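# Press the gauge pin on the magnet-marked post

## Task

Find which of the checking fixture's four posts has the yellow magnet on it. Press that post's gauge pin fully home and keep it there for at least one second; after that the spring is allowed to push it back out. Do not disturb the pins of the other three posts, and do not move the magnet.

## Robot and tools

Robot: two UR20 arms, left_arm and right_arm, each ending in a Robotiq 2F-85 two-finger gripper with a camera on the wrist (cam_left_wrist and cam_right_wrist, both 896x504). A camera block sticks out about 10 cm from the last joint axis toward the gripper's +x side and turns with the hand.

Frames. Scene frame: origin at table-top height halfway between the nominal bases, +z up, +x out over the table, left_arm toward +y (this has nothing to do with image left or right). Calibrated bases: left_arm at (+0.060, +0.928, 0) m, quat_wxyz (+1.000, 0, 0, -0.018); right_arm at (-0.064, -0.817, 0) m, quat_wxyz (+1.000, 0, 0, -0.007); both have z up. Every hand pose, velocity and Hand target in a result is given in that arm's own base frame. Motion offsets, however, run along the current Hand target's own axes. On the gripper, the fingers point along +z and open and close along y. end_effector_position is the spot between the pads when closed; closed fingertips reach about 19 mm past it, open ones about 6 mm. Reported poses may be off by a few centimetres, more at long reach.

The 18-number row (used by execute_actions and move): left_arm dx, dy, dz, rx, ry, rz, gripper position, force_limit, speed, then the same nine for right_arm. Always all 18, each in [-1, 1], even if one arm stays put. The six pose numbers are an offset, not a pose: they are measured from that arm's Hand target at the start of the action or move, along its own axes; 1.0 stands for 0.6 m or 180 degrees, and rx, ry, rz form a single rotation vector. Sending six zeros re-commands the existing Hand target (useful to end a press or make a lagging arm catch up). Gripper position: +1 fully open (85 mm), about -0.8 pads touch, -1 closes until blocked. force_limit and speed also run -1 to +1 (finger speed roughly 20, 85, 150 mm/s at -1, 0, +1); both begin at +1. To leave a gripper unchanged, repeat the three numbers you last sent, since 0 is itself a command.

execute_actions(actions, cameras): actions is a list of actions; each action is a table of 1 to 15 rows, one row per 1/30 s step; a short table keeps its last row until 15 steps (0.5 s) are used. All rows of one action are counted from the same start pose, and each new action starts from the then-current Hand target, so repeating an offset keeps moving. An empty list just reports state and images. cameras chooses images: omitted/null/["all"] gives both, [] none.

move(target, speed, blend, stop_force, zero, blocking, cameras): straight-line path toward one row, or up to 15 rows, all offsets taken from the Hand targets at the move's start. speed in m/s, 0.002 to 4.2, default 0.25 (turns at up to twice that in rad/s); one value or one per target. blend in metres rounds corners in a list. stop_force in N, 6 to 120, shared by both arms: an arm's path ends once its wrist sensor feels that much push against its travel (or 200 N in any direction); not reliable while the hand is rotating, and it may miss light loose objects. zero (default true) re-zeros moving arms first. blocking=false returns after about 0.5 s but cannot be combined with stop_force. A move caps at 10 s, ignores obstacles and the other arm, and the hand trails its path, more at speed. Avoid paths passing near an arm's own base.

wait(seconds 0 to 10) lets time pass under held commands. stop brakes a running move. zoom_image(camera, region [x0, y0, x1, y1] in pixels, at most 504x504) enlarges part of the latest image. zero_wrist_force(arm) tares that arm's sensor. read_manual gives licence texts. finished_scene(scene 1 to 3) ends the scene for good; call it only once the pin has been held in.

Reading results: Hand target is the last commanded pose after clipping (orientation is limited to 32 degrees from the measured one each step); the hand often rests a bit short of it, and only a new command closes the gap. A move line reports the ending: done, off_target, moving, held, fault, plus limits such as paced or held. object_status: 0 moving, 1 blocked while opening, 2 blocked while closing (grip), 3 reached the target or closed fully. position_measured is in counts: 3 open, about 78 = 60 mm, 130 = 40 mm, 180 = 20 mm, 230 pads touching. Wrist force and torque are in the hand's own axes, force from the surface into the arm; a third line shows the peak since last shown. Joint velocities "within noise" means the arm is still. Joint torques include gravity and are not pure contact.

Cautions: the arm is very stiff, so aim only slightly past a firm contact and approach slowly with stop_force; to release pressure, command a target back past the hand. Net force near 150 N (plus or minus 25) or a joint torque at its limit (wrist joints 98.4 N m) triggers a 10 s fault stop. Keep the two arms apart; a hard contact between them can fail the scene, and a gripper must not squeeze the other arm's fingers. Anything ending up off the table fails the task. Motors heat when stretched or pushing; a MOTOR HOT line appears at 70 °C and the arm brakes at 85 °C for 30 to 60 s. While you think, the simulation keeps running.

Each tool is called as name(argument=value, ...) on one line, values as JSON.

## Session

execute_actions(actions=[])

Scene clock: 0.00 s.
left_arm: end_effector_position=(+1.6020, +0.5513, +0.3701) position_measured=3 object_status=3 end_effector_quat_wxyz=(-0.049, +0.940, +0.190, +0.279) | right_arm: end_effector_position=(+0.4481, +0.4679, +0.3319) position_measured=3 object_status=3 end_effector_quat_wxyz=(-0.272, +0.502, +0.649, +0.503)
Joint positions: left_arm=[0.193 -0.686 0.985 -2.439 -1.472 -3.319] | right_arm=[4.007 -1.969 -2.772 1.193 2.076 2.519]
Joint velocities: within noise
Joint torques (N m): no reading
Motor temperatures (°C): left_arm=[24 35 26 38 34 34] | right_arm=[28 35 36 37 34 38]
Wrist force (N): no reading
Wrist torque (N m): no reading
Wrist force, peak (N): no reading
Hand target: left_arm +1.6020, +0.5513, +0.3701; -0.049, +0.940, +0.190, +0.279 | right_arm +0.4481, +0.4679, +0.3319; -0.272, +0.502, +0.649, +0.503
Tool commands: left_gripper/position=+1.0 left_gripper/force_limit=+1.0 left_gripper/speed=+1.0 right_gripper/position=+1.0 right_gripper/force_limit=+1.0 right_gripper/speed=+1.0
camera_calibration:
cam_left_wrist: T_world_to_cam=[[0.280319, -0.958405, -0.0536817, 0.116011], [-0.933413, -0.259108, -0.248199, 1.75322], [0.223966, 0.119682, -0.967221, 0.0591923], [0, 0, 0, 1]] pos_world=[1.5907, 0.558373, 0.498626]
cam_right_wrist: T_world_to_cam=[[0.956613, -0.13676, 0.257272, -0.433465], [0.120637, -0.61784, -0.776995, 0.502422], [0.265214, 0.774319, -0.574535, -0.162484], [0, 0, 0, 1]] pos_world=[0.39714, 0.37695, 0.408545]

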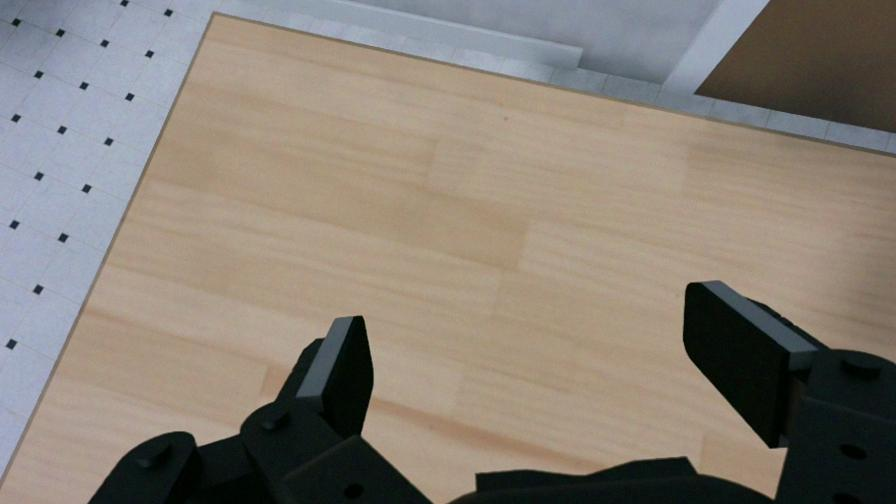

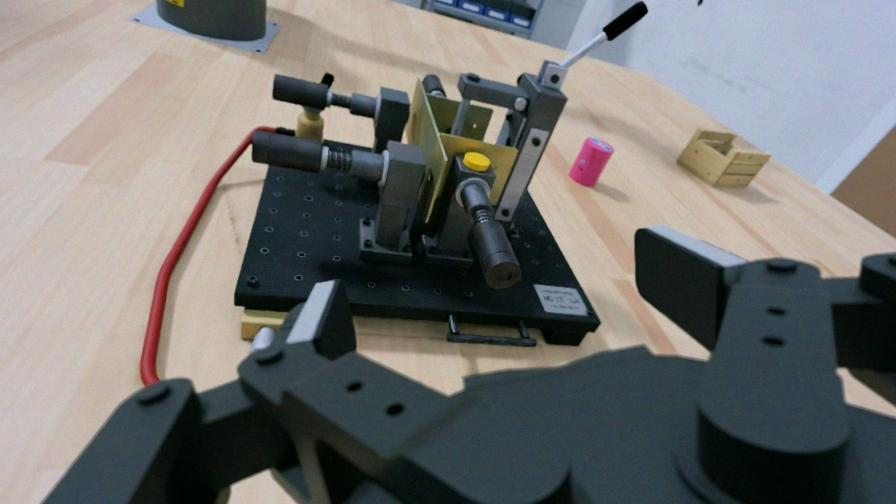

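move(target=[0,0,0,0,0,0,1,1,1,-0.0347,0.1383,0.3163,0.1178,-0.3699,0.0602,-1,1,-0.5], speed=0.4, cameras=["cam_right_wrist"])

Scene clock: 3.47 s.
left_arm: end_effector_position=(+1.6020, +0.5513, +0.3701) position_measured=3 object_status=3 end_effector_quat_wxyz=(-0.049, +0.940, +0.190, +0.279) | right_arm: end_effector_position=(+0.5610, +0.6348, +0.2797) position_measured=231 object_status=3 end_effector_quat_wxyz=(+0.000, +0.694, +0.720, +0.000)
Joint positions: left_arm=[0.193 -0.686 0.985 -2.439 -1.472 -3.319] | right_arm=[4.228 -1.7 -2.151 -0.862 1.571 2.62]
Joint velocities: within noise
Joint torques (N m): left_arm=[-2.87 -277.39 -106.21 -11.53 1.4 -0.5] | right_arm=[21.11 77.03 101.02 5.03 -4.15 4.77]
Motor temperatures (°C): left_arm=[24 35 26 38 34 34] | right_arm=[28 35 36 37 34 38]
Wrist force (N): left_arm=[0.2 0.0 0.1] | right_arm=[-0.8 2.1 0.3]
Wrist torque (N m): left_arm=[0.01 -0.02 -0.01] | right_arm=[1.11 0.43 -0.71]
Wrist force, peak (N): left_arm=[0.7 -0.5 -0.3] | right_arm=[1.6 3.7 0.8]
Hand target: left_arm +1.6020, +0.5513, +0.3701; -0.049, +0.940, +0.190, +0.279 | right_arm +0.5610, +0.6349, +0.2797; +0.000, +0.694, +0.720, +0.000
Off the commanded pose: left_arm 0.000 m, 0 deg | right_arm 0.000 m, 0 deg.
move: done
camera_calibration:
cam_right_wrist: T_world_to_cam=[[0.989437, -0.126845, 0.0701827, -0.477492], [-0.141737, -0.948081, 0.284696, 0.611289], [0.0304267, -0.291637, -0.956045, 0.563446], [0, 0, 0, 1]] pos_world=[0.541947, 0.683306, 0.39816]
Images, in order (width x height): cam_right_wrist 896x504.

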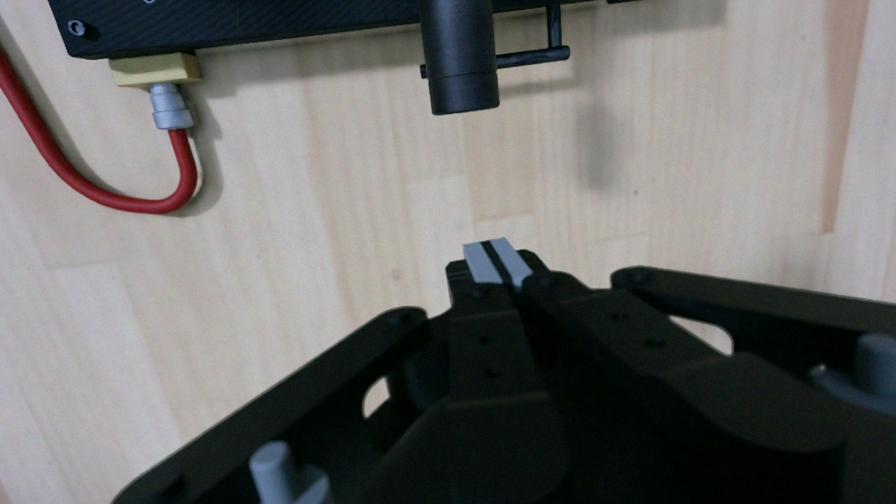

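move(target=[0,0,0,0,0,0,1,1,1,0.0162,0.0132,0.2,0,0,0,-1,1,-0.5], speed=0.15, cameras=["cam_right_wrist"])

Scene clock: 7.13 s.
left_arm: end_effector_position=(+1.6020, +0.5513, +0.3701) position_measured=3 object_status=3 end_effector_quat_wxyz=(-0.049, +0.940, +0.190, +0.279) | right_arm: end_effector_position=(+0.5685, +0.6448, +0.1598) position_measured=231 object_status=3 end_effector_quat_wxyz=(+0.000, +0.694, +0.720, +0.000)
Joint positions: left_arm=[0.193 -0.686 0.985 -2.439 -1.472 -3.319] | right_arm=[4.226 -1.835 -2.209 -0.669 1.571 2.618]
Joint velocities: within noise
Joint torques (N m): left_arm=[1.25 -279.34 -108.3 -11.17 2.4 0.76] | right_arm=[-22.69 99.63 58.28 14.73 -4.24 -7]
Motor temperatures (°C): left_arm=[24 35 26 38 34 34] | right_arm=[28 35 36 37 34 38]
Wrist force (N): left_arm=[0.3 -0.3 0.0] | right_arm=[-1.1 2.3 0.8]
Wrist torque (N m): left_arm=[-0.05 -0.04 0.00] | right_arm=[1.34 0.43 -0.69]
Wrist force, peak (N): left_arm=[0.7 -0.2 -0.2] | right_arm=[-1.3 2.8 2.6]
Hand target: left_arm +1.6020, +0.5513, +0.3701; -0.049, +0.940, +0.190, +0.279 | right_arm +0.5685, +0.6448, +0.1597; +0.000, +0.694, +0.720, +0.000
Off the commanded pose: left_arm 0.000 m, 0 deg | right_arm 0.000 m, 0 deg.
move: done
camera_calibration:
cam_right_wrist: T_world_to_cam=[[0.989436, -0.126845, 0.0701954, -0.475232], [-0.141744, -0.948053, 0.284786, 0.655927], [0.0304252, -0.291728, -0.956017, 0.451561], [0, 0, 0, 1]] pos_world=[0.549447, 0.693306, 0.27826]
Images, in order (width x height): cam_right_wrist 896x504.

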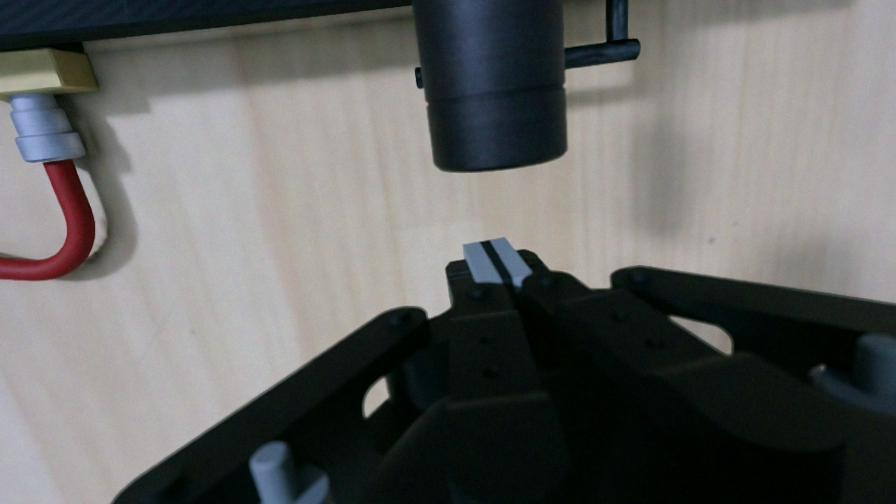

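move(target=[0,0,0,0,0,0,1,1,1,0.07,0.0025,0,0,0,0,-1,1,-0.5], speed=0.025, stop_force=6, cameras=["cam_right_wrist"])

Scene clock: 9.73 s.
left_arm: end_effector_position=(+1.6020, +0.5513, +0.3701) position_measured=3 object_status=3 end_effector_quat_wxyz=(-0.049, +0.940, +0.190, +0.279) | right_arm: end_effector_position=(+0.5684, +0.6702, +0.1597) position_measured=231 object_status=3 end_effector_quat_wxyz=(+0.000, +0.694, +0.720, +0.000)
Joint positions: left_arm=[0.193 -0.686 0.985 -2.439 -1.472 -3.319] | right_arm=[4.24 -1.853 -2.182 -0.678 1.571 2.632]
Joint velocities: within noise
Joint torques (N m): left_arm=[2.52 -285.6 -110.84 -11.06 3.99 1.59] | right_arm=[-19.8 145.34 65.74 15.82 -2.14 -6.37]
Motor temperatures (°C): left_arm=[24 35 26 38 34 34] | right_arm=[28 35 36 37 34 38]
Wrist force (N): left_arm=[0.5 -0.1 0.0] | right_arm=[-6.1 1.4 1.2]
Wrist torque (N m): left_arm=[-0.01 -0.07 0.00] | right_arm=[1.34 0.58 -0.69]
Wrist force, peak (N): left_arm=[0.4 -0.2 -0.5] | right_arm=[-6.9 3.3 0.0]
Hand target: left_arm +1.6020, +0.5513, +0.3701; -0.049, +0.940, +0.190, +0.279 | right_arm +0.5684, +0.6703, +0.1597; +0.000, +0.694, +0.720, +0.000 (not the last commanded pose)
Off the commanded pose: left_arm 0.000 m, 0 deg | right_arm 0.017 m, 0 deg.
move: contact (right_arm)
camera_calibration:
cam_right_wrist: T_world_to_cam=[[0.989439, -0.126866, 0.0701107, -0.471967], [-0.141742, -0.948022, 0.284891, 0.679984], [0.0303237, -0.29182, -0.955993, 0.458991], [0, 0, 0, 1]] pos_world=[0.549447, 0.718706, 0.278161]
Images, in order (width x height): cam_right_wrist 896x504.

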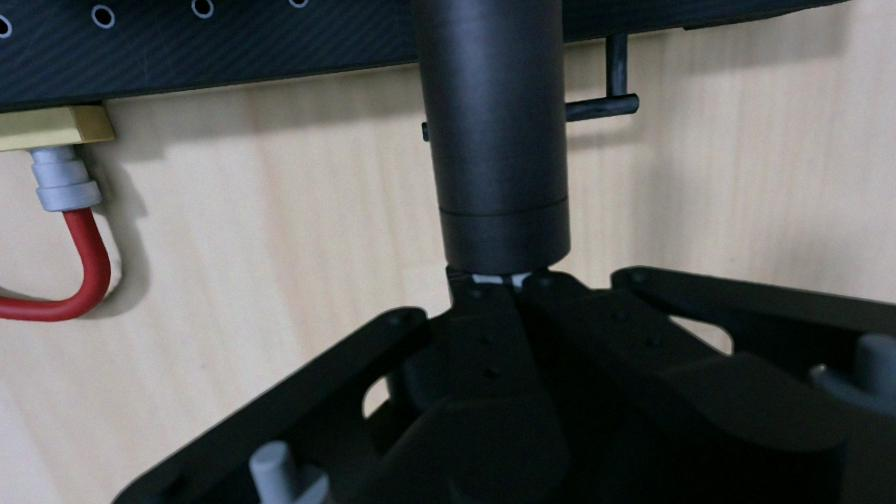

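move(target=[[0,0,0,0,0,0,1,1,1,0.022,0,0,0,0,0,-1,1,-0.5],[0,0,0,0,0,0,1,1,1,0.055,0,0,0,0,0,-1,1,-0.5]], speed=[0.03, 0.008], stop_force=28, cameras=["cam_right_wrist"])

Scene clock: 12.47 s.
left_arm: end_effector_position=(+1.6020, +0.5513, +0.3701) position_measured=3 object_status=3 end_effector_quat_wxyz=(-0.049, +0.940, +0.190, +0.279) | right_arm: end_effector_position=(+0.5677, +0.6905, +0.1596) position_measured=231 object_status=3 end_effector_quat_wxyz=(+0.000, +0.694, +0.720, +0.000)
Joint positions: left_arm=[0.193 -0.686 0.985 -2.439 -1.472 -3.319] | right_arm=[4.251 -1.866 -2.161 -0.686 1.571 2.643]
Joint velocities: within noise
Joint torques (N m): left_arm=[2.41 -284.49 -114.15 -11.28 3.95 1.75] | right_arm=[0.59 152.18 84.92 21.92 11.53 -7.09]
Motor temperatures (°C): left_arm=[24 35 26 38 34 34] | right_arm=[28 35 36 37 34 38]
Wrist force (N): left_arm=[0.5 -0.1 -0.2] | right_arm=[-29.8 6.7 5.5]
Wrist torque (N m): left_arm=[-0.01 -0.07 -0.01] | right_arm=[1.42 0.80 -0.48]
Wrist force, peak (N): left_arm=[0.8 -0.3 -0.3] | right_arm=[-51.8 2.2 -10.2]
Hand target: left_arm +1.6020, +0.5513, +0.3701; -0.049, +0.940, +0.190, +0.279 | right_arm +0.5677, +0.6905, +0.1596; +0.000, +0.694, +0.720, +0.000 (not the last commanded pose)
Off the commanded pose: left_arm 0.000 m, 0 deg | right_arm 0.013 m, 0 deg.
move: contact (right_arm); path passed 1 of 2 targets
camera_calibration:
cam_right_wrist: T_world_to_cam=[[0.989439, -0.126863, 0.0701198, -0.468597], [-0.141744, -0.948014, 0.284919, 0.69913], [0.0303287, -0.291849, -0.955983, 0.46486], [0, 0, 0, 1]] pos_world=[0.548647, 0.739006, 0.278061]
Images, in order (width x height): cam_right_wrist 896x504.

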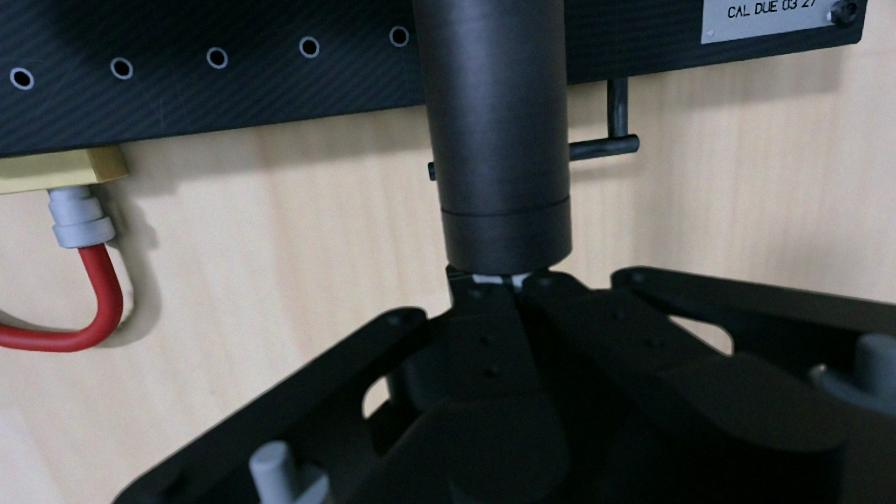

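wait(seconds=1.0, cameras=[])

move(target=[0,0,0,0,0,0,1,1,1,-0.07,0,0,0,0,0,-1,1,-0.5], speed=0.06, cameras=["cam_right_wrist"])

Scene clock: 13.67 s.
left_arm: end_effector_position=(+1.6020, +0.5513, +0.3701) position_measured=3 object_status=3 end_effector_quat_wxyz=(-0.049, +0.940, +0.190, +0.279) | right_arm: end_effector_position=(+0.5677, +0.6905, +0.1596) position_measured=231 object_status=3 end_effector_quat_wxyz=(+0.000, +0.694, +0.720, +0.000)
Joint positions: left_arm=[0.193 -0.686 0.985 -2.439 -1.472 -3.319] | right_arm=[4.251 -1.866 -2.161 -0.686 1.571 2.643]
Joint velocities: within noise
Joint torques (N m): left_arm=[6.38 -286.18 -113.72 -11.42 4.51 2.23] | right_arm=[-0.11 151.11 87.21 16.59 9.67 -6.83]
Motor temperatures (°C): left_arm=[24 35 26 38 34 34] | right_arm=[28 35 36 37 34 38]
Wrist force (N): left_arm=[0.3 -0.2 0.1] | right_arm=[-28.9 5.1 7.0]
Wrist torque (N m): left_arm=[-0.04 -0.04 -0.01] | right_arm=[1.45 0.84 -0.50]
Wrist force, peak (N): left_arm=[0.7 0.0 0.0] | right_arm=[-29.6 6.9 6.1]
Hand target: left_arm +1.6020, +0.5513, +0.3701; -0.049, +0.940, +0.190, +0.279 | right_arm +0.5677, +0.6905, +0.1596; +0.000, +0.694, +0.720, +0.000 (not the last commanded pose)
Tool commands: left_gripper/position=+1.0 left_gripper/force_limit=+1.0 left_gripper/speed=+1.0 right_gripper/position=-1.0 right_gripper/force_limit=+1.0 right_gripper/speed=-0.5
Off the commanded pose: left_arm 0.000 m, 0 deg | right_arm 0.013 m, 0 deg.
wait: 1.00 s; at rest from the start
No camera images: "cameras" was empty.

Scene clock: 14.73 s.
left_arm: end_effector_position=(+1.6020, +0.5513, +0.3701) position_measured=3 object_status=3 end_effector_quat_wxyz=(-0.049, +0.940, +0.190, +0.279) | right_arm: end_effector_position=(+0.5692, +0.6488, +0.1597) position_measured=231 object_status=3 end_effector_quat_wxyz=(+0.000, +0.694, +0.720, +0.000)
Joint positions: left_arm=[0.193 -0.686 0.985 -2.439 -1.472 -3.319] | right_arm=[4.227 -1.838 -2.204 -0.671 1.571 2.619]
Joint velocities: within noise
Joint torques (N m): left_arm=[8.21 -285.25 -112.46 -10.52 4.5 2.16] | right_arm=[-19.16 134.7 50.88 15.48 -3.39 -7.31]
Motor temperatures (°C): left_arm=[24 35 26 38 34 34] | right_arm=[28 35 36 37 34 38]
Wrist force (N): left_arm=[0.3 0.0 0.1] | right_arm=[-0.2 2.2 1.3]
Wrist torque (N m): left_arm=[0.01 -0.04 -0.01] | right_arm=[1.32 0.26 -0.69]
Wrist force, peak (N): left_arm=[0.5 -0.2 -0.4] | right_arm=[-28.4 4.7 6.7]
Hand target: left_arm +1.6020, +0.5513, +0.3701; -0.049, +0.940, +0.190, +0.279 | right_arm +0.5692, +0.6486, +0.1597; +0.000, +0.694, +0.720, +0.000
Off the commanded pose: left_arm 0.000 m, 0 deg | right_arm 0.000 m, 0 deg.
move: done
camera_calibration:
cam_right_wrist: T_world_to_cam=[[0.989439, -0.126863, 0.0701198, -0.47549], [-0.141744, -0.948014, 0.284919, 0.659701], [0.0303287, -0.291849, -0.955983, 0.452708], [0, 0, 0, 1]] pos_world=[0.550247, 0.697206, 0.278161]
Images, in order (width x height): cam_right_wrist 896x504.

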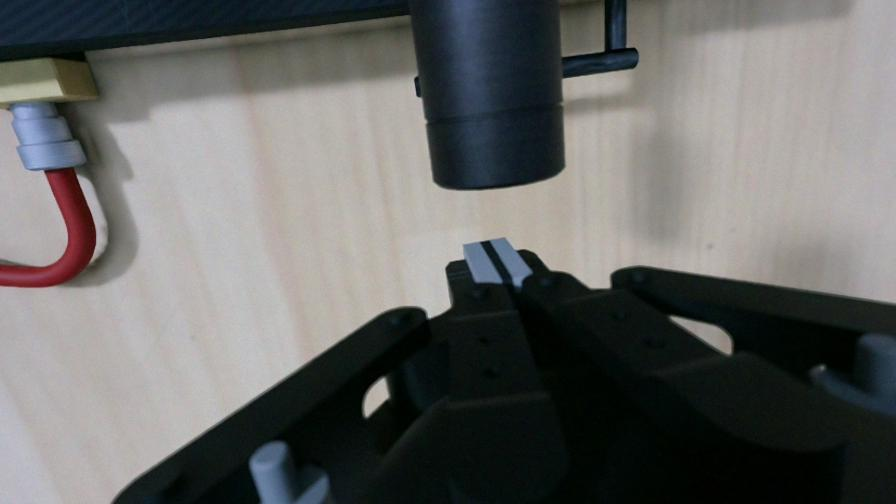

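finished_scene(scene=2)

The scene is finished: the task was done.


## Next scene

The same job, from a new start.

execute_actions(actions=[])

Scene clock: 0.00 s.
left_arm: end_effector_position=(+0.3071, -0.4220, +0.1602) position_measured=3 object_status=3 end_effector_quat_wxyz=(+0.066, +0.956, -0.074, +0.275) | right_arm: end_effector_position=(+0.4900, -0.3027, +0.2369) position_measured=3 object_status=3 end_effector_quat_wxyz=(+0.548, -0.467, -0.511, -0.471)
Joint positions: left_arm=[-1.763 -1.739 2.857 -2.766 -1.003 1.555] | right_arm=[2.511 -2.074 -2.06 -2.212 2.389 -0.015]
Joint velocities: within noise
Joint torques (N m): no reading
Motor temperatures (°C): left_arm=[24 35 26 38 34 33] | right_arm=[28 35 35 36 33 38]
Wrist force (N): no reading
Wrist torque (N m): no reading
Wrist force, peak (N): no reading
Hand target: left_arm +0.3071, -0.4220, +0.1602; +0.066, +0.956, -0.074, +0.275 | right_arm +0.4900, -0.3027, +0.2369; +0.548, -0.467, -0.511, -0.471
Tool commands: left_gripper/position=+1.0 left_gripper/force_limit=+1.0 left_gripper/speed=+1.0 right_gripper/position=+1.0 right_gripper/force_limit=+1.0 right_gripper/speed=+1.0
camera_calibration:
cam_left_wrist: T_world_to_cam=[[-0.285835, -0.958093, 0.0188626, -0.30276], [-0.929607, 0.27245, -0.248197, 0.463413], [0.232657, -0.0884782, -0.968526, 0.172428], [0, 0, 0, 1]] pos_world=[0.304136, -0.401073, 0.28773]
cam_right_wrist: T_world_to_cam=[[0.978979, 0.0562001, -0.196068, -0.399553], [-0.174505, -0.266853, -0.947807, 0.238768], [-0.105588, 0.962097, -0.251436, 0.530477], [0, 0, 0, 1]] pos_world=[0.488832, -0.424199, 0.281347]

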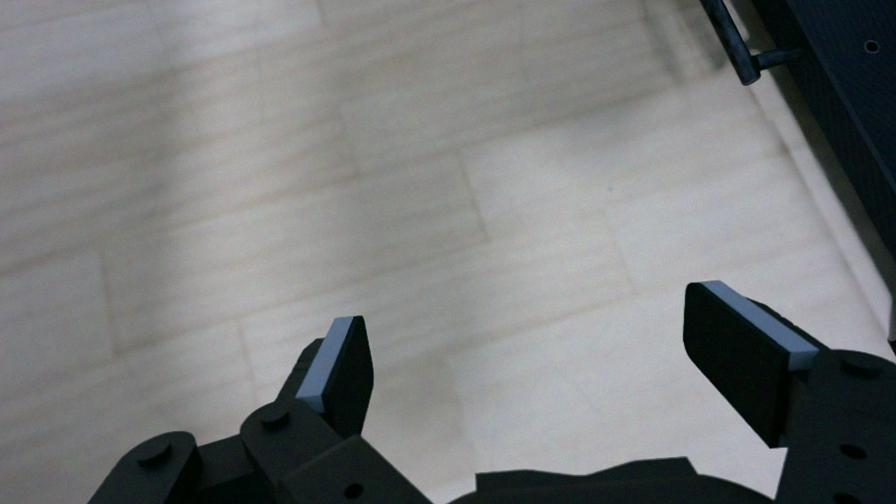

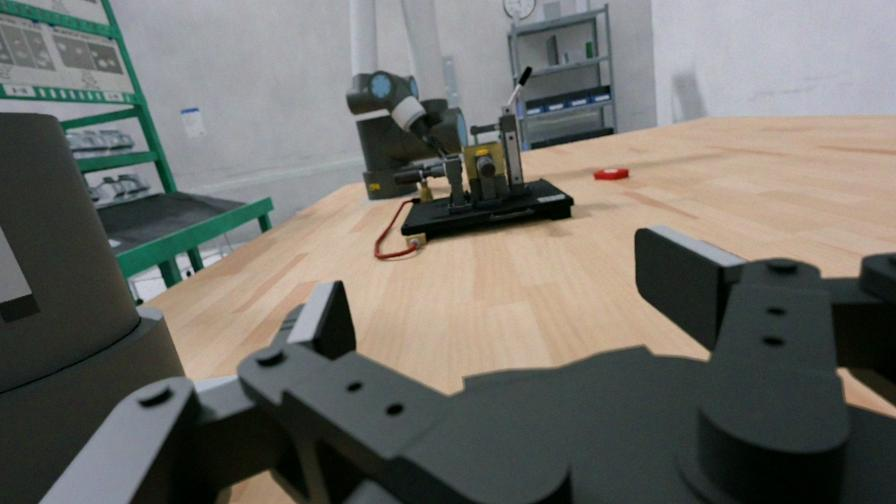

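zoom_image(camera="cam_right_wrist", region=[370, 60, 590, 270])

Scaled by 2.291 from the camera's 896x504 image, which has a finer 1280x720 frame.

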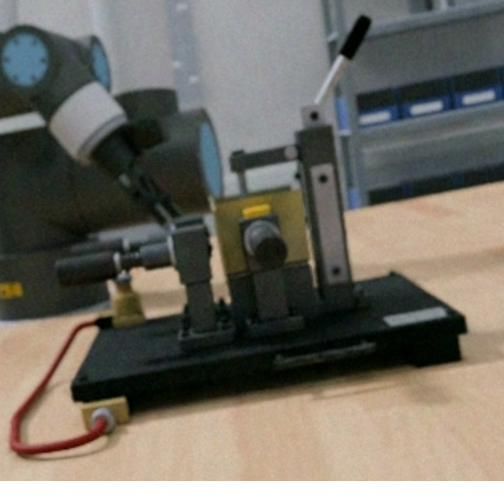

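move(target=[0,0,0,0,0,0,1,1,1,0.235,0.513,0.703,-0.0896,-0.5072,0.0711,-1,1,-0.5], speed=0.5, cameras=["cam_right_wrist"])

move(target=[0,0,0,0,0,0,1,1,1,0.802,-0.626,0.095,0,0,0,-1,1,-0.5], speed=0.45, cameras=["cam_right_wrist"])

Scene clock: 5.47 s.
left_arm: end_effector_position=(+0.3071, -0.4220, +0.1602) position_measured=3 object_status=3 end_effector_quat_wxyz=(+0.066, +0.956, -0.074, +0.275) | right_arm: end_effector_position=(+0.7495, +0.1476, +0.3864) position_measured=231 object_status=3 end_effector_quat_wxyz=(+0.000, +0.774, +0.633, +0.000)
Joint positions: left_arm=[-1.763 -1.739 2.857 -2.766 -1.003 1.555] | right_arm=[3.602 -1.515 -2.165 -1.032 1.571 2.23]
Joint velocities: within noise
Joint torques (N m): left_arm=[5.89 -8.36 -59.65 -8.77 3.96 -0.82] | right_arm=[25.46 43.38 109.43 6.74 -5.35 6.24]
Motor temperatures (°C): left_arm=[24 35 26 38 34 33] | right_arm=[28 35 35 36 33 38]
Wrist force (N): left_arm=[-0.1 -0.3 -0.2] | right_arm=[-0.2 3.0 2.3]
Wrist torque (N m): left_arm=[-0.04 0.03 0.00] | right_arm=[1.41 0.06 -0.47]
Wrist force, peak (N): left_arm=[-0.1 -0.5 -0.3] | right_arm=[4.0 3.8 1.1]
Hand target: left_arm +0.3071, -0.4220, +0.1602; +0.066, +0.956, -0.074, +0.275 | right_arm +0.7496, +0.1476, +0.3864; +0.000, +0.774, +0.633, +0.000
Off the commanded pose: left_arm 0.000 m, 0 deg | right_arm 0.000 m, 0 deg.
move: done
camera_calibration:
cam_right_wrist: T_world_to_cam=[[0.932368, -0.354563, 0.0705287, -0.657139], [-0.359509, -0.8889, 0.28392, 0.300443], [-0.0379745, -0.290074, -0.956251, 0.568796], [0, 0, 0, 1]] pos_world=[0.742307, 0.19906, 0.504957]
Images, in order (width x height): cam_right_wrist 896x504.

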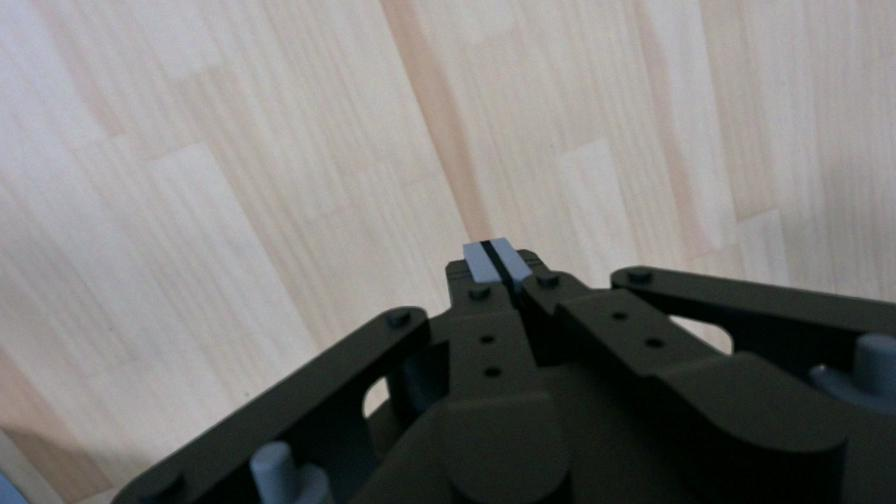

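Scene clock: 7.50 s.
left_arm: end_effector_position=(+0.3071, -0.4220, +0.1602) position_measured=3 object_status=3 end_effector_quat_wxyz=(+0.066, +0.956, -0.074, +0.275) | right_arm: end_effector_position=(+0.4764, +0.6933, +0.3294) position_measured=231 object_status=3 end_effector_quat_wxyz=(+0.000, +0.774, +0.633, +0.000)
Joint positions: left_arm=[-1.763 -1.739 2.857 -2.766 -1.003 1.555] | right_arm=[4.352 -1.651 -2.121 -0.941 1.571 2.98]
Joint velocities: within noise
Joint torques (N m): left_arm=[10.39 -11.55 -61.21 -7.59 3.46 -0.44] | right_arm=[23.6 74.75 99.05 14.97 -3.88 6.64]
Motor temperatures (°C): left_arm=[24 35 26 38 34 33] | right_arm=[28 35 35 36 33 38]
Wrist force (N): left_arm=[0.2 0.0 0.1] | right_arm=[-0.6 2.7 1.5]
Wrist torque (N m): left_arm=[0.01 -0.03 0.00] | right_arm=[1.44 0.13 -0.50]
Wrist force, peak (N): left_arm=[0.4 0.1 -0.4] | right_arm=[-3.7 6.2 1.9]
Hand target: left_arm +0.3071, -0.4220, +0.1602; +0.066, +0.956, -0.074, +0.275 | right_arm +0.4764, +0.6935, +0.3294; +0.000, +0.774, +0.633, +0.000
Off the commanded pose: left_arm 0.000 m, 0 deg | right_arm 0.000 m, 0 deg.
move: done
camera_calibration:
cam_right_wrist: T_world_to_cam=[[0.93236, -0.354589, 0.0705122, -0.204973], [-0.359521, -0.88883, 0.284121, 0.70338], [-0.0380728, -0.290254, -0.956192, 0.662367], [0, 0, 0, 1]] pos_world=[0.469207, 0.744759, 0.447958]
Images, in order (width x height): cam_right_wrist 896x504.

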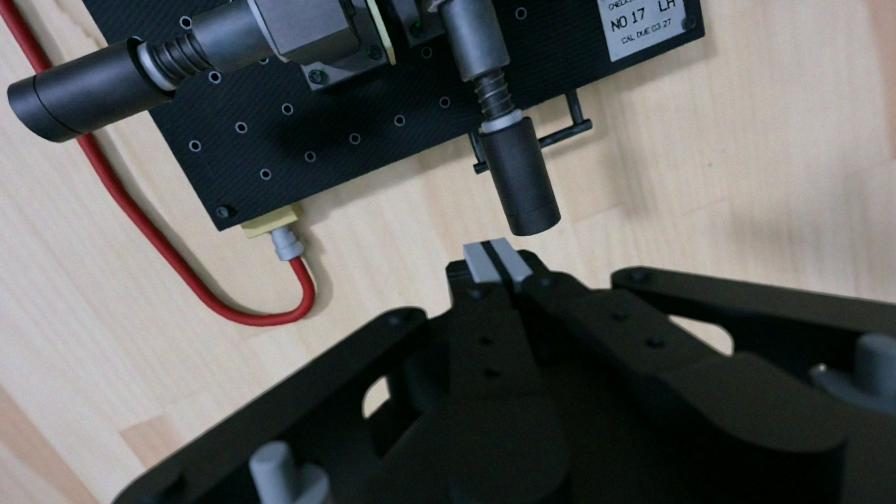

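move(target=[0,0,0,0,0,0,1,1,1,-0.106,0.0894,0,0.0194,0.1939,-0.0615,-1,1,-0.5], speed=0.35, cameras=["cam_right_wrist"])

Scene clock: 9.83 s.
left_arm: end_effector_position=(+0.3071, -0.4220, +0.1602) position_measured=3 object_status=3 end_effector_quat_wxyz=(+0.066, +0.956, -0.074, +0.275) | right_arm: end_effector_position=(+0.5164, +0.6206, +0.3294) position_measured=231 object_status=3 end_effector_quat_wxyz=(-0.213, +0.674, +0.675, +0.213)
Joint positions: left_arm=[-1.763 -1.739 2.857 -2.766 -1.003 1.555] | right_arm=[4.137 -1.63 -2.415 -0.136 1.888 2.653]
Joint velocities: within noise
Joint torques (N m): left_arm=[8.49 -10.37 -62.65 -7.19 4.17 -1.64] | right_arm=[-18.01 57.77 59.23 15.22 6.01 -7]
Motor temperatures (°C): left_arm=[24 35 26 38 34 33] | right_arm=[28 35 35 36 33 38]
Wrist force (N): left_arm=[0.1 -0.2 -0.2] | right_arm=[0.4 1.6 2.0]
Wrist torque (N m): left_arm=[-0.02 -0.02 0.00] | right_arm=[0.93 0.10 -0.25]
Wrist force, peak (N): left_arm=[0.2 0.0 -0.4] | right_arm=[-0.8 2.6 1.6]
Hand target: left_arm +0.3071, -0.4220, +0.1602; +0.066, +0.956, -0.074, +0.275 | right_arm +0.5164, +0.6206, +0.3294; -0.213, +0.674, +0.675, +0.213
Off the commanded pose: left_arm 0.000 m, 0 deg | right_arm 0.000 m, 0 deg.
move: done
camera_calibration:
cam_right_wrist: T_world_to_cam=[[0.984145, -0.173657, -0.0360665, -0.37186], [-0.176259, -0.934924, -0.307977, 0.782143], [0.019763, 0.309451, -0.95071, 0.23896], [0, 0, 0, 1]] pos_world=[0.499101, 0.592722, 0.454651]
Images, in order (width x height): cam_right_wrist 896x504.

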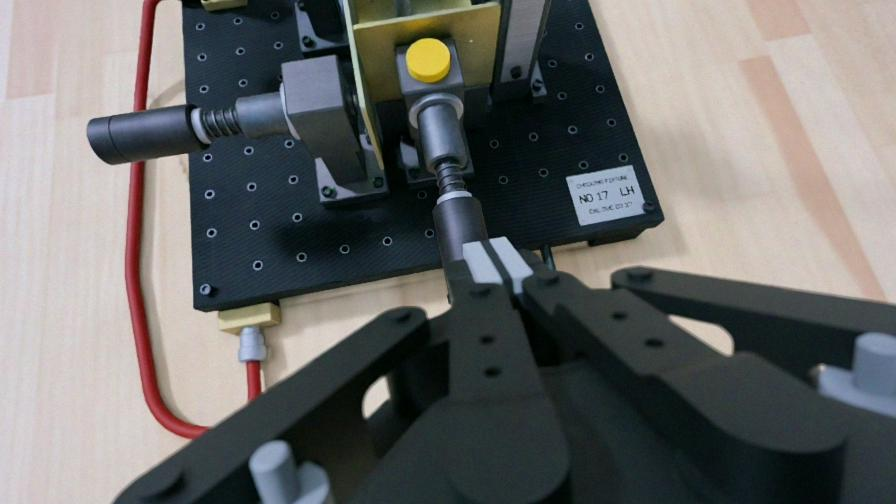

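move(target=[0,0,0,0,0,0,1,1,1,-0.1675,0,0.2274,0,-0.1944,0,-1,1,-0.5], speed=0.25, cameras=["cam_right_wrist"])

Scene clock: 12.00 s.
left_arm: end_effector_position=(+0.3071, -0.4220, +0.1602) position_measured=3 object_status=3 end_effector_quat_wxyz=(+0.066, +0.956, -0.074, +0.275) | right_arm: end_effector_position=(+0.5164, +0.6165, +0.1600) position_measured=231 object_status=3 end_effector_quat_wxyz=(+0.000, +0.707, +0.707, +0.000)
Joint positions: left_arm=[-1.763 -1.739 2.857 -2.766 -1.003 1.555] | right_arm=[4.268 -1.783 -2.285 -0.644 1.571 2.696]
Joint velocities: within noise
Joint torques (N m): left_arm=[12.07 -4.73 -65.41 -7.01 4.01 -0.59] | right_arm=[19.45 86.73 79.65 4.54 -4.37 6.89]
Motor temperatures (°C): left_arm=[24 35 26 38 34 33] | right_arm=[28 35 35 36 33 38]
Wrist force (N): left_arm=[-0.1 -0.2 0.1] | right_arm=[-1.0 2.1 1.9]
Wrist torque (N m): left_arm=[-0.02 0.02 0.00] | right_arm=[1.47 0.14 -0.40]
Wrist force, peak (N): left_arm=[0.5 0.1 -0.3] | right_arm=[0.2 2.6 3.6]
Hand target: left_arm +0.3071, -0.4220, +0.1602; +0.066, +0.956, -0.074, +0.275 | right_arm +0.5164, +0.6166, +0.1600; +0.000, +0.707, +0.707, +0.000
Off the commanded pose: left_arm 0.000 m, 0 deg | right_arm 0.000 m, 0 deg.
move: done
camera_calibration:
cam_right_wrist: T_world_to_cam=[[0.984138, -0.162859, 0.0703572, -0.4024], [-0.176258, -0.942657, 0.283428, 0.636359], [0.0201638, -0.291333, -0.956409, 0.450231], [0, 0, 0, 1]] pos_world=[0.499102, 0.665501, 0.278555]
Images, in order (width x height): cam_right_wrist 896x504.

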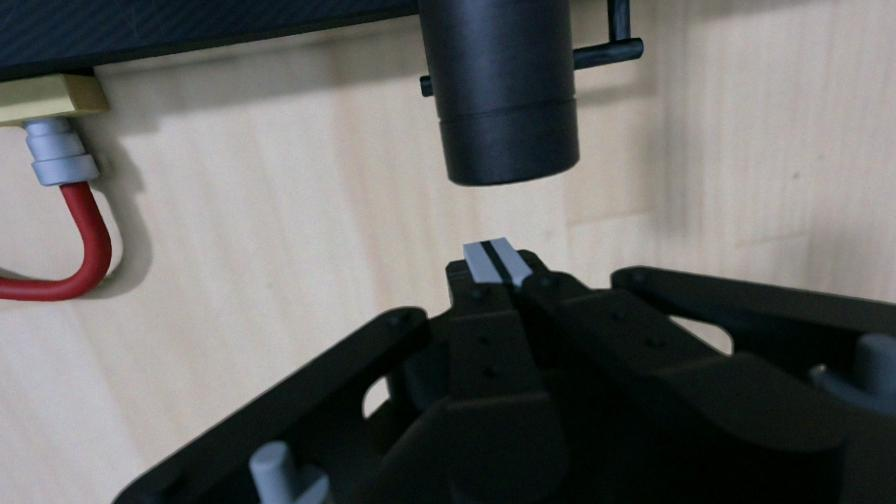

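move(target=[0,0,0,0,0,0,1,1,1,0.065,0.007,0,0,0,0,-1,1,-0.5], speed=0.025, stop_force=6, cameras=["cam_right_wrist"])

Scene clock: 14.27 s.
left_arm: end_effector_position=(+0.3071, -0.4220, +0.1602) position_measured=3 object_status=3 end_effector_quat_wxyz=(+0.066, +0.956, -0.074, +0.275) | right_arm: end_effector_position=(+0.5187, +0.6384, +0.1600) position_measured=231 object_status=3 end_effector_quat_wxyz=(+0.000, +0.707, +0.707, +0.000)
Joint positions: left_arm=[-1.763 -1.739 2.857 -2.766 -1.003 1.555] | right_arm=[4.277 -1.8 -2.26 -0.652 1.571 2.705]
Joint velocities: within noise
Joint torques (N m): left_arm=[13.78 -11.05 -65.68 -7.03 3.77 0.11] | right_arm=[-15.57 128.55 63.64 15.5 1.26 -7.98]
Motor temperatures (°C): left_arm=[24 35 26 38 34 33] | right_arm=[28 35 35 36 33 38]
Wrist force (N): left_arm=[-0.1 0.1 -0.1] | right_arm=[-5.3 1.4 3.2]
Wrist torque (N m): left_arm=[0.02 0.02 0.00] | right_arm=[1.49 0.27 -0.39]
Wrist force, peak (N): left_arm=[-0.5 -0.1 -0.2] | right_arm=[-7.4 1.7 2.1]
Hand target: left_arm +0.3071, -0.4220, +0.1602; +0.066, +0.956, -0.074, +0.275 | right_arm +0.5187, +0.6384, +0.1600; +0.000, +0.707, +0.707, +0.000 (not the last commanded pose)
Off the commanded pose: left_arm 0.000 m, 0 deg | right_arm 0.017 m, 0 deg.
move: contact (right_arm)
camera_calibration:
cam_right_wrist: T_world_to_cam=[[0.984136, -0.162846, 0.0704117, -0.40112], [-0.176267, -0.942566, 0.283725, 0.657267], [0.020164, -0.291636, -0.956317, 0.456748], [0, 0, 0, 1]] pos_world=[0.501402, 0.687401, 0.278556]
Images, in order (width x height): cam_right_wrist 896x504.

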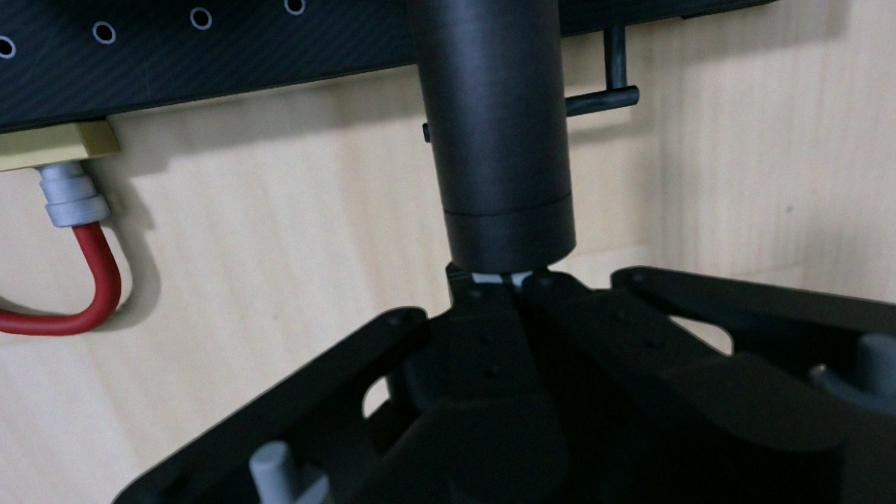

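Centred. Now the same push as before.

move(target=[[0,0,0,0,0,0,1,1,1,0.024,0,0,0,0,0,-1,1,-0.5],[0,0,0,0,0,0,1,1,1,0.055,0,0,0,0,0,-1,1,-0.5]], speed=[0.03, 0.008], stop_force=28, cameras=["cam_right_wrist"])

wait(seconds=1.0, cameras=[])

Scene clock: 16.93 s.
left_arm: end_effector_position=(+0.3071, -0.4220, +0.1602) position_measured=3 object_status=3 end_effector_quat_wxyz=(+0.066, +0.956, -0.074, +0.275) | right_arm: end_effector_position=(+0.5187, +0.6586, +0.1600) position_measured=231 object_status=3 end_effector_quat_wxyz=(+0.000, +0.707, +0.707, +0.000)
Joint positions: left_arm=[-1.763 -1.739 2.857 -2.766 -1.003 1.555] | right_arm=[4.287 -1.815 -2.239 -0.659 1.571 2.716]
Joint velocities: within noise
Joint torques (N m): left_arm=[9.75 -5.13 -69.71 -7.53 4.72 -0.41] | right_arm=[-7.48 138.71 83.29 21.91 5.7 -7.3]
Motor temperatures (°C): left_arm=[24 35 26 38 34 33] | right_arm=[28 35 35 36 33 38]
Wrist force (N): left_arm=[0.0 0.0 0.0] | right_arm=[-26.6 5.6 8.6]
Wrist torque (N m): left_arm=[0.01 0.01 0.00] | right_arm=[1.57 0.49 -0.47]
Wrist force, peak (N): left_arm=[-0.2 0.3 -0.5] | right_arm=[-50.2 4.0 -8.1]
Hand target: left_arm +0.3071, -0.4220, +0.1602; +0.066, +0.956, -0.074, +0.275 | right_arm +0.5187, +0.6586, +0.1600; +0.000, +0.707, +0.707, +0.000 (not the last commanded pose)
Off the commanded pose: left_arm 0.000 m, 0 deg | right_arm 0.013 m, 0 deg.
move: contact (right_arm); path passed 1 of 2 targets
camera_calibration:
cam_right_wrist: T_world_to_cam=[[0.984137, -0.162835, 0.0704245, -0.397836], [-0.176262, -0.942539, 0.283816, 0.676289], [0.0201627, -0.291727, -0.956289, 0.462601], [0, 0, 0, 1]] pos_world=[0.501402, 0.707601, 0.278456]
Images, in order (width x height): cam_right_wrist 896x504.

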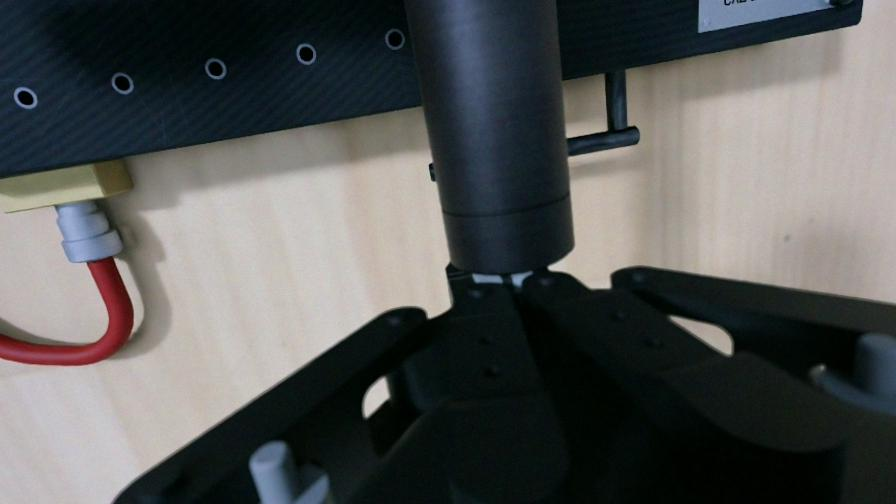

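Scene clock: 17.93 s.
left_arm: end_effector_position=(+0.3071, -0.4220, +0.1602) position_measured=3 object_status=3 end_effector_quat_wxyz=(+0.066, +0.956, -0.074, +0.275) | right_arm: end_effector_position=(+0.5187, +0.6586, +0.1600) position_measured=231 object_status=3 end_effector_quat_wxyz=(+0.000, +0.707, +0.707, +0.000)
Joint positions: left_arm=[-1.763 -1.739 2.857 -2.766 -1.003 1.555] | right_arm=[4.287 -1.815 -2.239 -0.659 1.571 2.716]
Joint velocities: within noise
Joint torques (N m): left_arm=[9.81 -0.7 -67.37 -7.26 4.52 -1.13] | right_arm=[-4.92 139.1 86.92 17.45 7.07 -7.51]
Motor temperatures (°C): left_arm=[24 35 26 38 34 33] | right_arm=[28 35 35 36 33 38]
Wrist force (N): left_arm=[0.0 0.0 -0.2] | right_arm=[-25.4 3.7 8.6]
Wrist torque (N m): left_arm=[0.01 0.01 0.00] | right_arm=[1.52 0.47 -0.49]
Wrist force, peak (N): left_arm=[-0.4 0.2 0.2] | right_arm=[-26.0 5.2 8.9]
Hand target: left_arm +0.3071, -0.4220, +0.1602; +0.066, +0.956, -0.074, +0.275 | right_arm +0.5187, +0.6586, +0.1600; +0.000, +0.707, +0.707, +0.000 (not the last commanded pose)
Tool commands: left_gripper/position=+1.0 left_gripper/force_limit=+1.0 left_gripper/speed=+1.0 right_gripper/position=-1.0 right_gripper/force_limit=+1.0 right_gripper/speed=-0.5
Off the commanded pose: left_arm 0.000 m, 0 deg | right_arm 0.013 m, 0 deg.
wait: 1.00 s; at rest by 0.17 s
No camera images: "cameras" was empty.

move(target=[0,0,0,0,0,0,1,1,1,-0.065,0,0,0,0,0,-1,1,-0.5], speed=0.06, cameras=["cam_right_wrist"])

finished_scene(scene=3)

Scene clock: 19.13 s.
left_arm: end_effector_position=(+0.3071, -0.4220, +0.1602) position_measured=3 object_status=3 end_effector_quat_wxyz=(+0.066, +0.956, -0.074, +0.275) | right_arm: end_effector_position=(+0.5187, +0.6198, +0.1600) position_measured=231 object_status=3 end_effector_quat_wxyz=(+0.000, +0.707, +0.707, +0.000)
Joint positions: left_arm=[-1.763 -1.739 2.857 -2.766 -1.003 1.555] | right_arm=[4.267 -1.787 -2.279 -0.646 1.571 2.695]
Joint velocities: within noise
Joint torques (N m): left_arm=[7.81 -3.26 -69.2 -7.57 4.36 -0.92] | right_arm=[-21.65 125.73 61.07 15.03 2.72 -7.69]
Motor temperatures (°C): left_arm=[24 35 26 38 34 33] | right_arm=[28 35 35 36 33 38]
Wrist force (N): left_arm=[0.0 0.3 -0.1] | right_arm=[-1.8 1.7 1.9]
Wrist torque (N m): left_arm=[0.06 -0.01 0.00] | right_arm=[1.42 0.29 -0.39]
Wrist force, peak (N): left_arm=[-0.2 -0.3 -0.2] | right_arm=[-25.5 3.7 8.9]
Hand target: left_arm +0.3071, -0.4220, +0.1602; +0.066, +0.956, -0.074, +0.275 | right_arm +0.5187, +0.6196, +0.1600; +0.000, +0.707, +0.707, +0.000
Off the commanded pose: left_arm 0.000 m, 0 deg | right_arm 0.000 m, 0 deg.
move: done
camera_calibration:
cam_right_wrist: T_world_to_cam=[[0.984137, -0.162835, 0.0704245, -0.404154], [-0.176262, -0.942539, 0.283816, 0.639719], [0.0201627, -0.291727, -0.956289, 0.451282], [0, 0, 0, 1]] pos_world=[0.501402, 0.668801, 0.278456]
Images, in order (width x height): cam_right_wrist 896x504.

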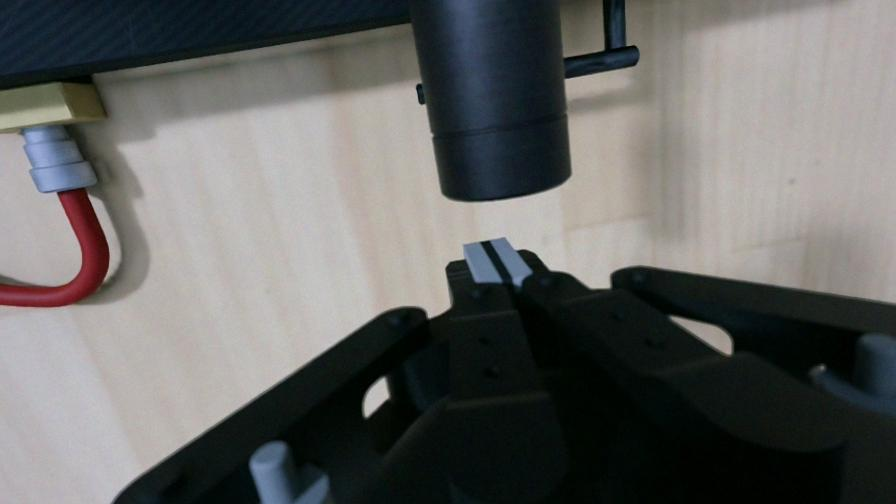

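The scene is finished: the task was done.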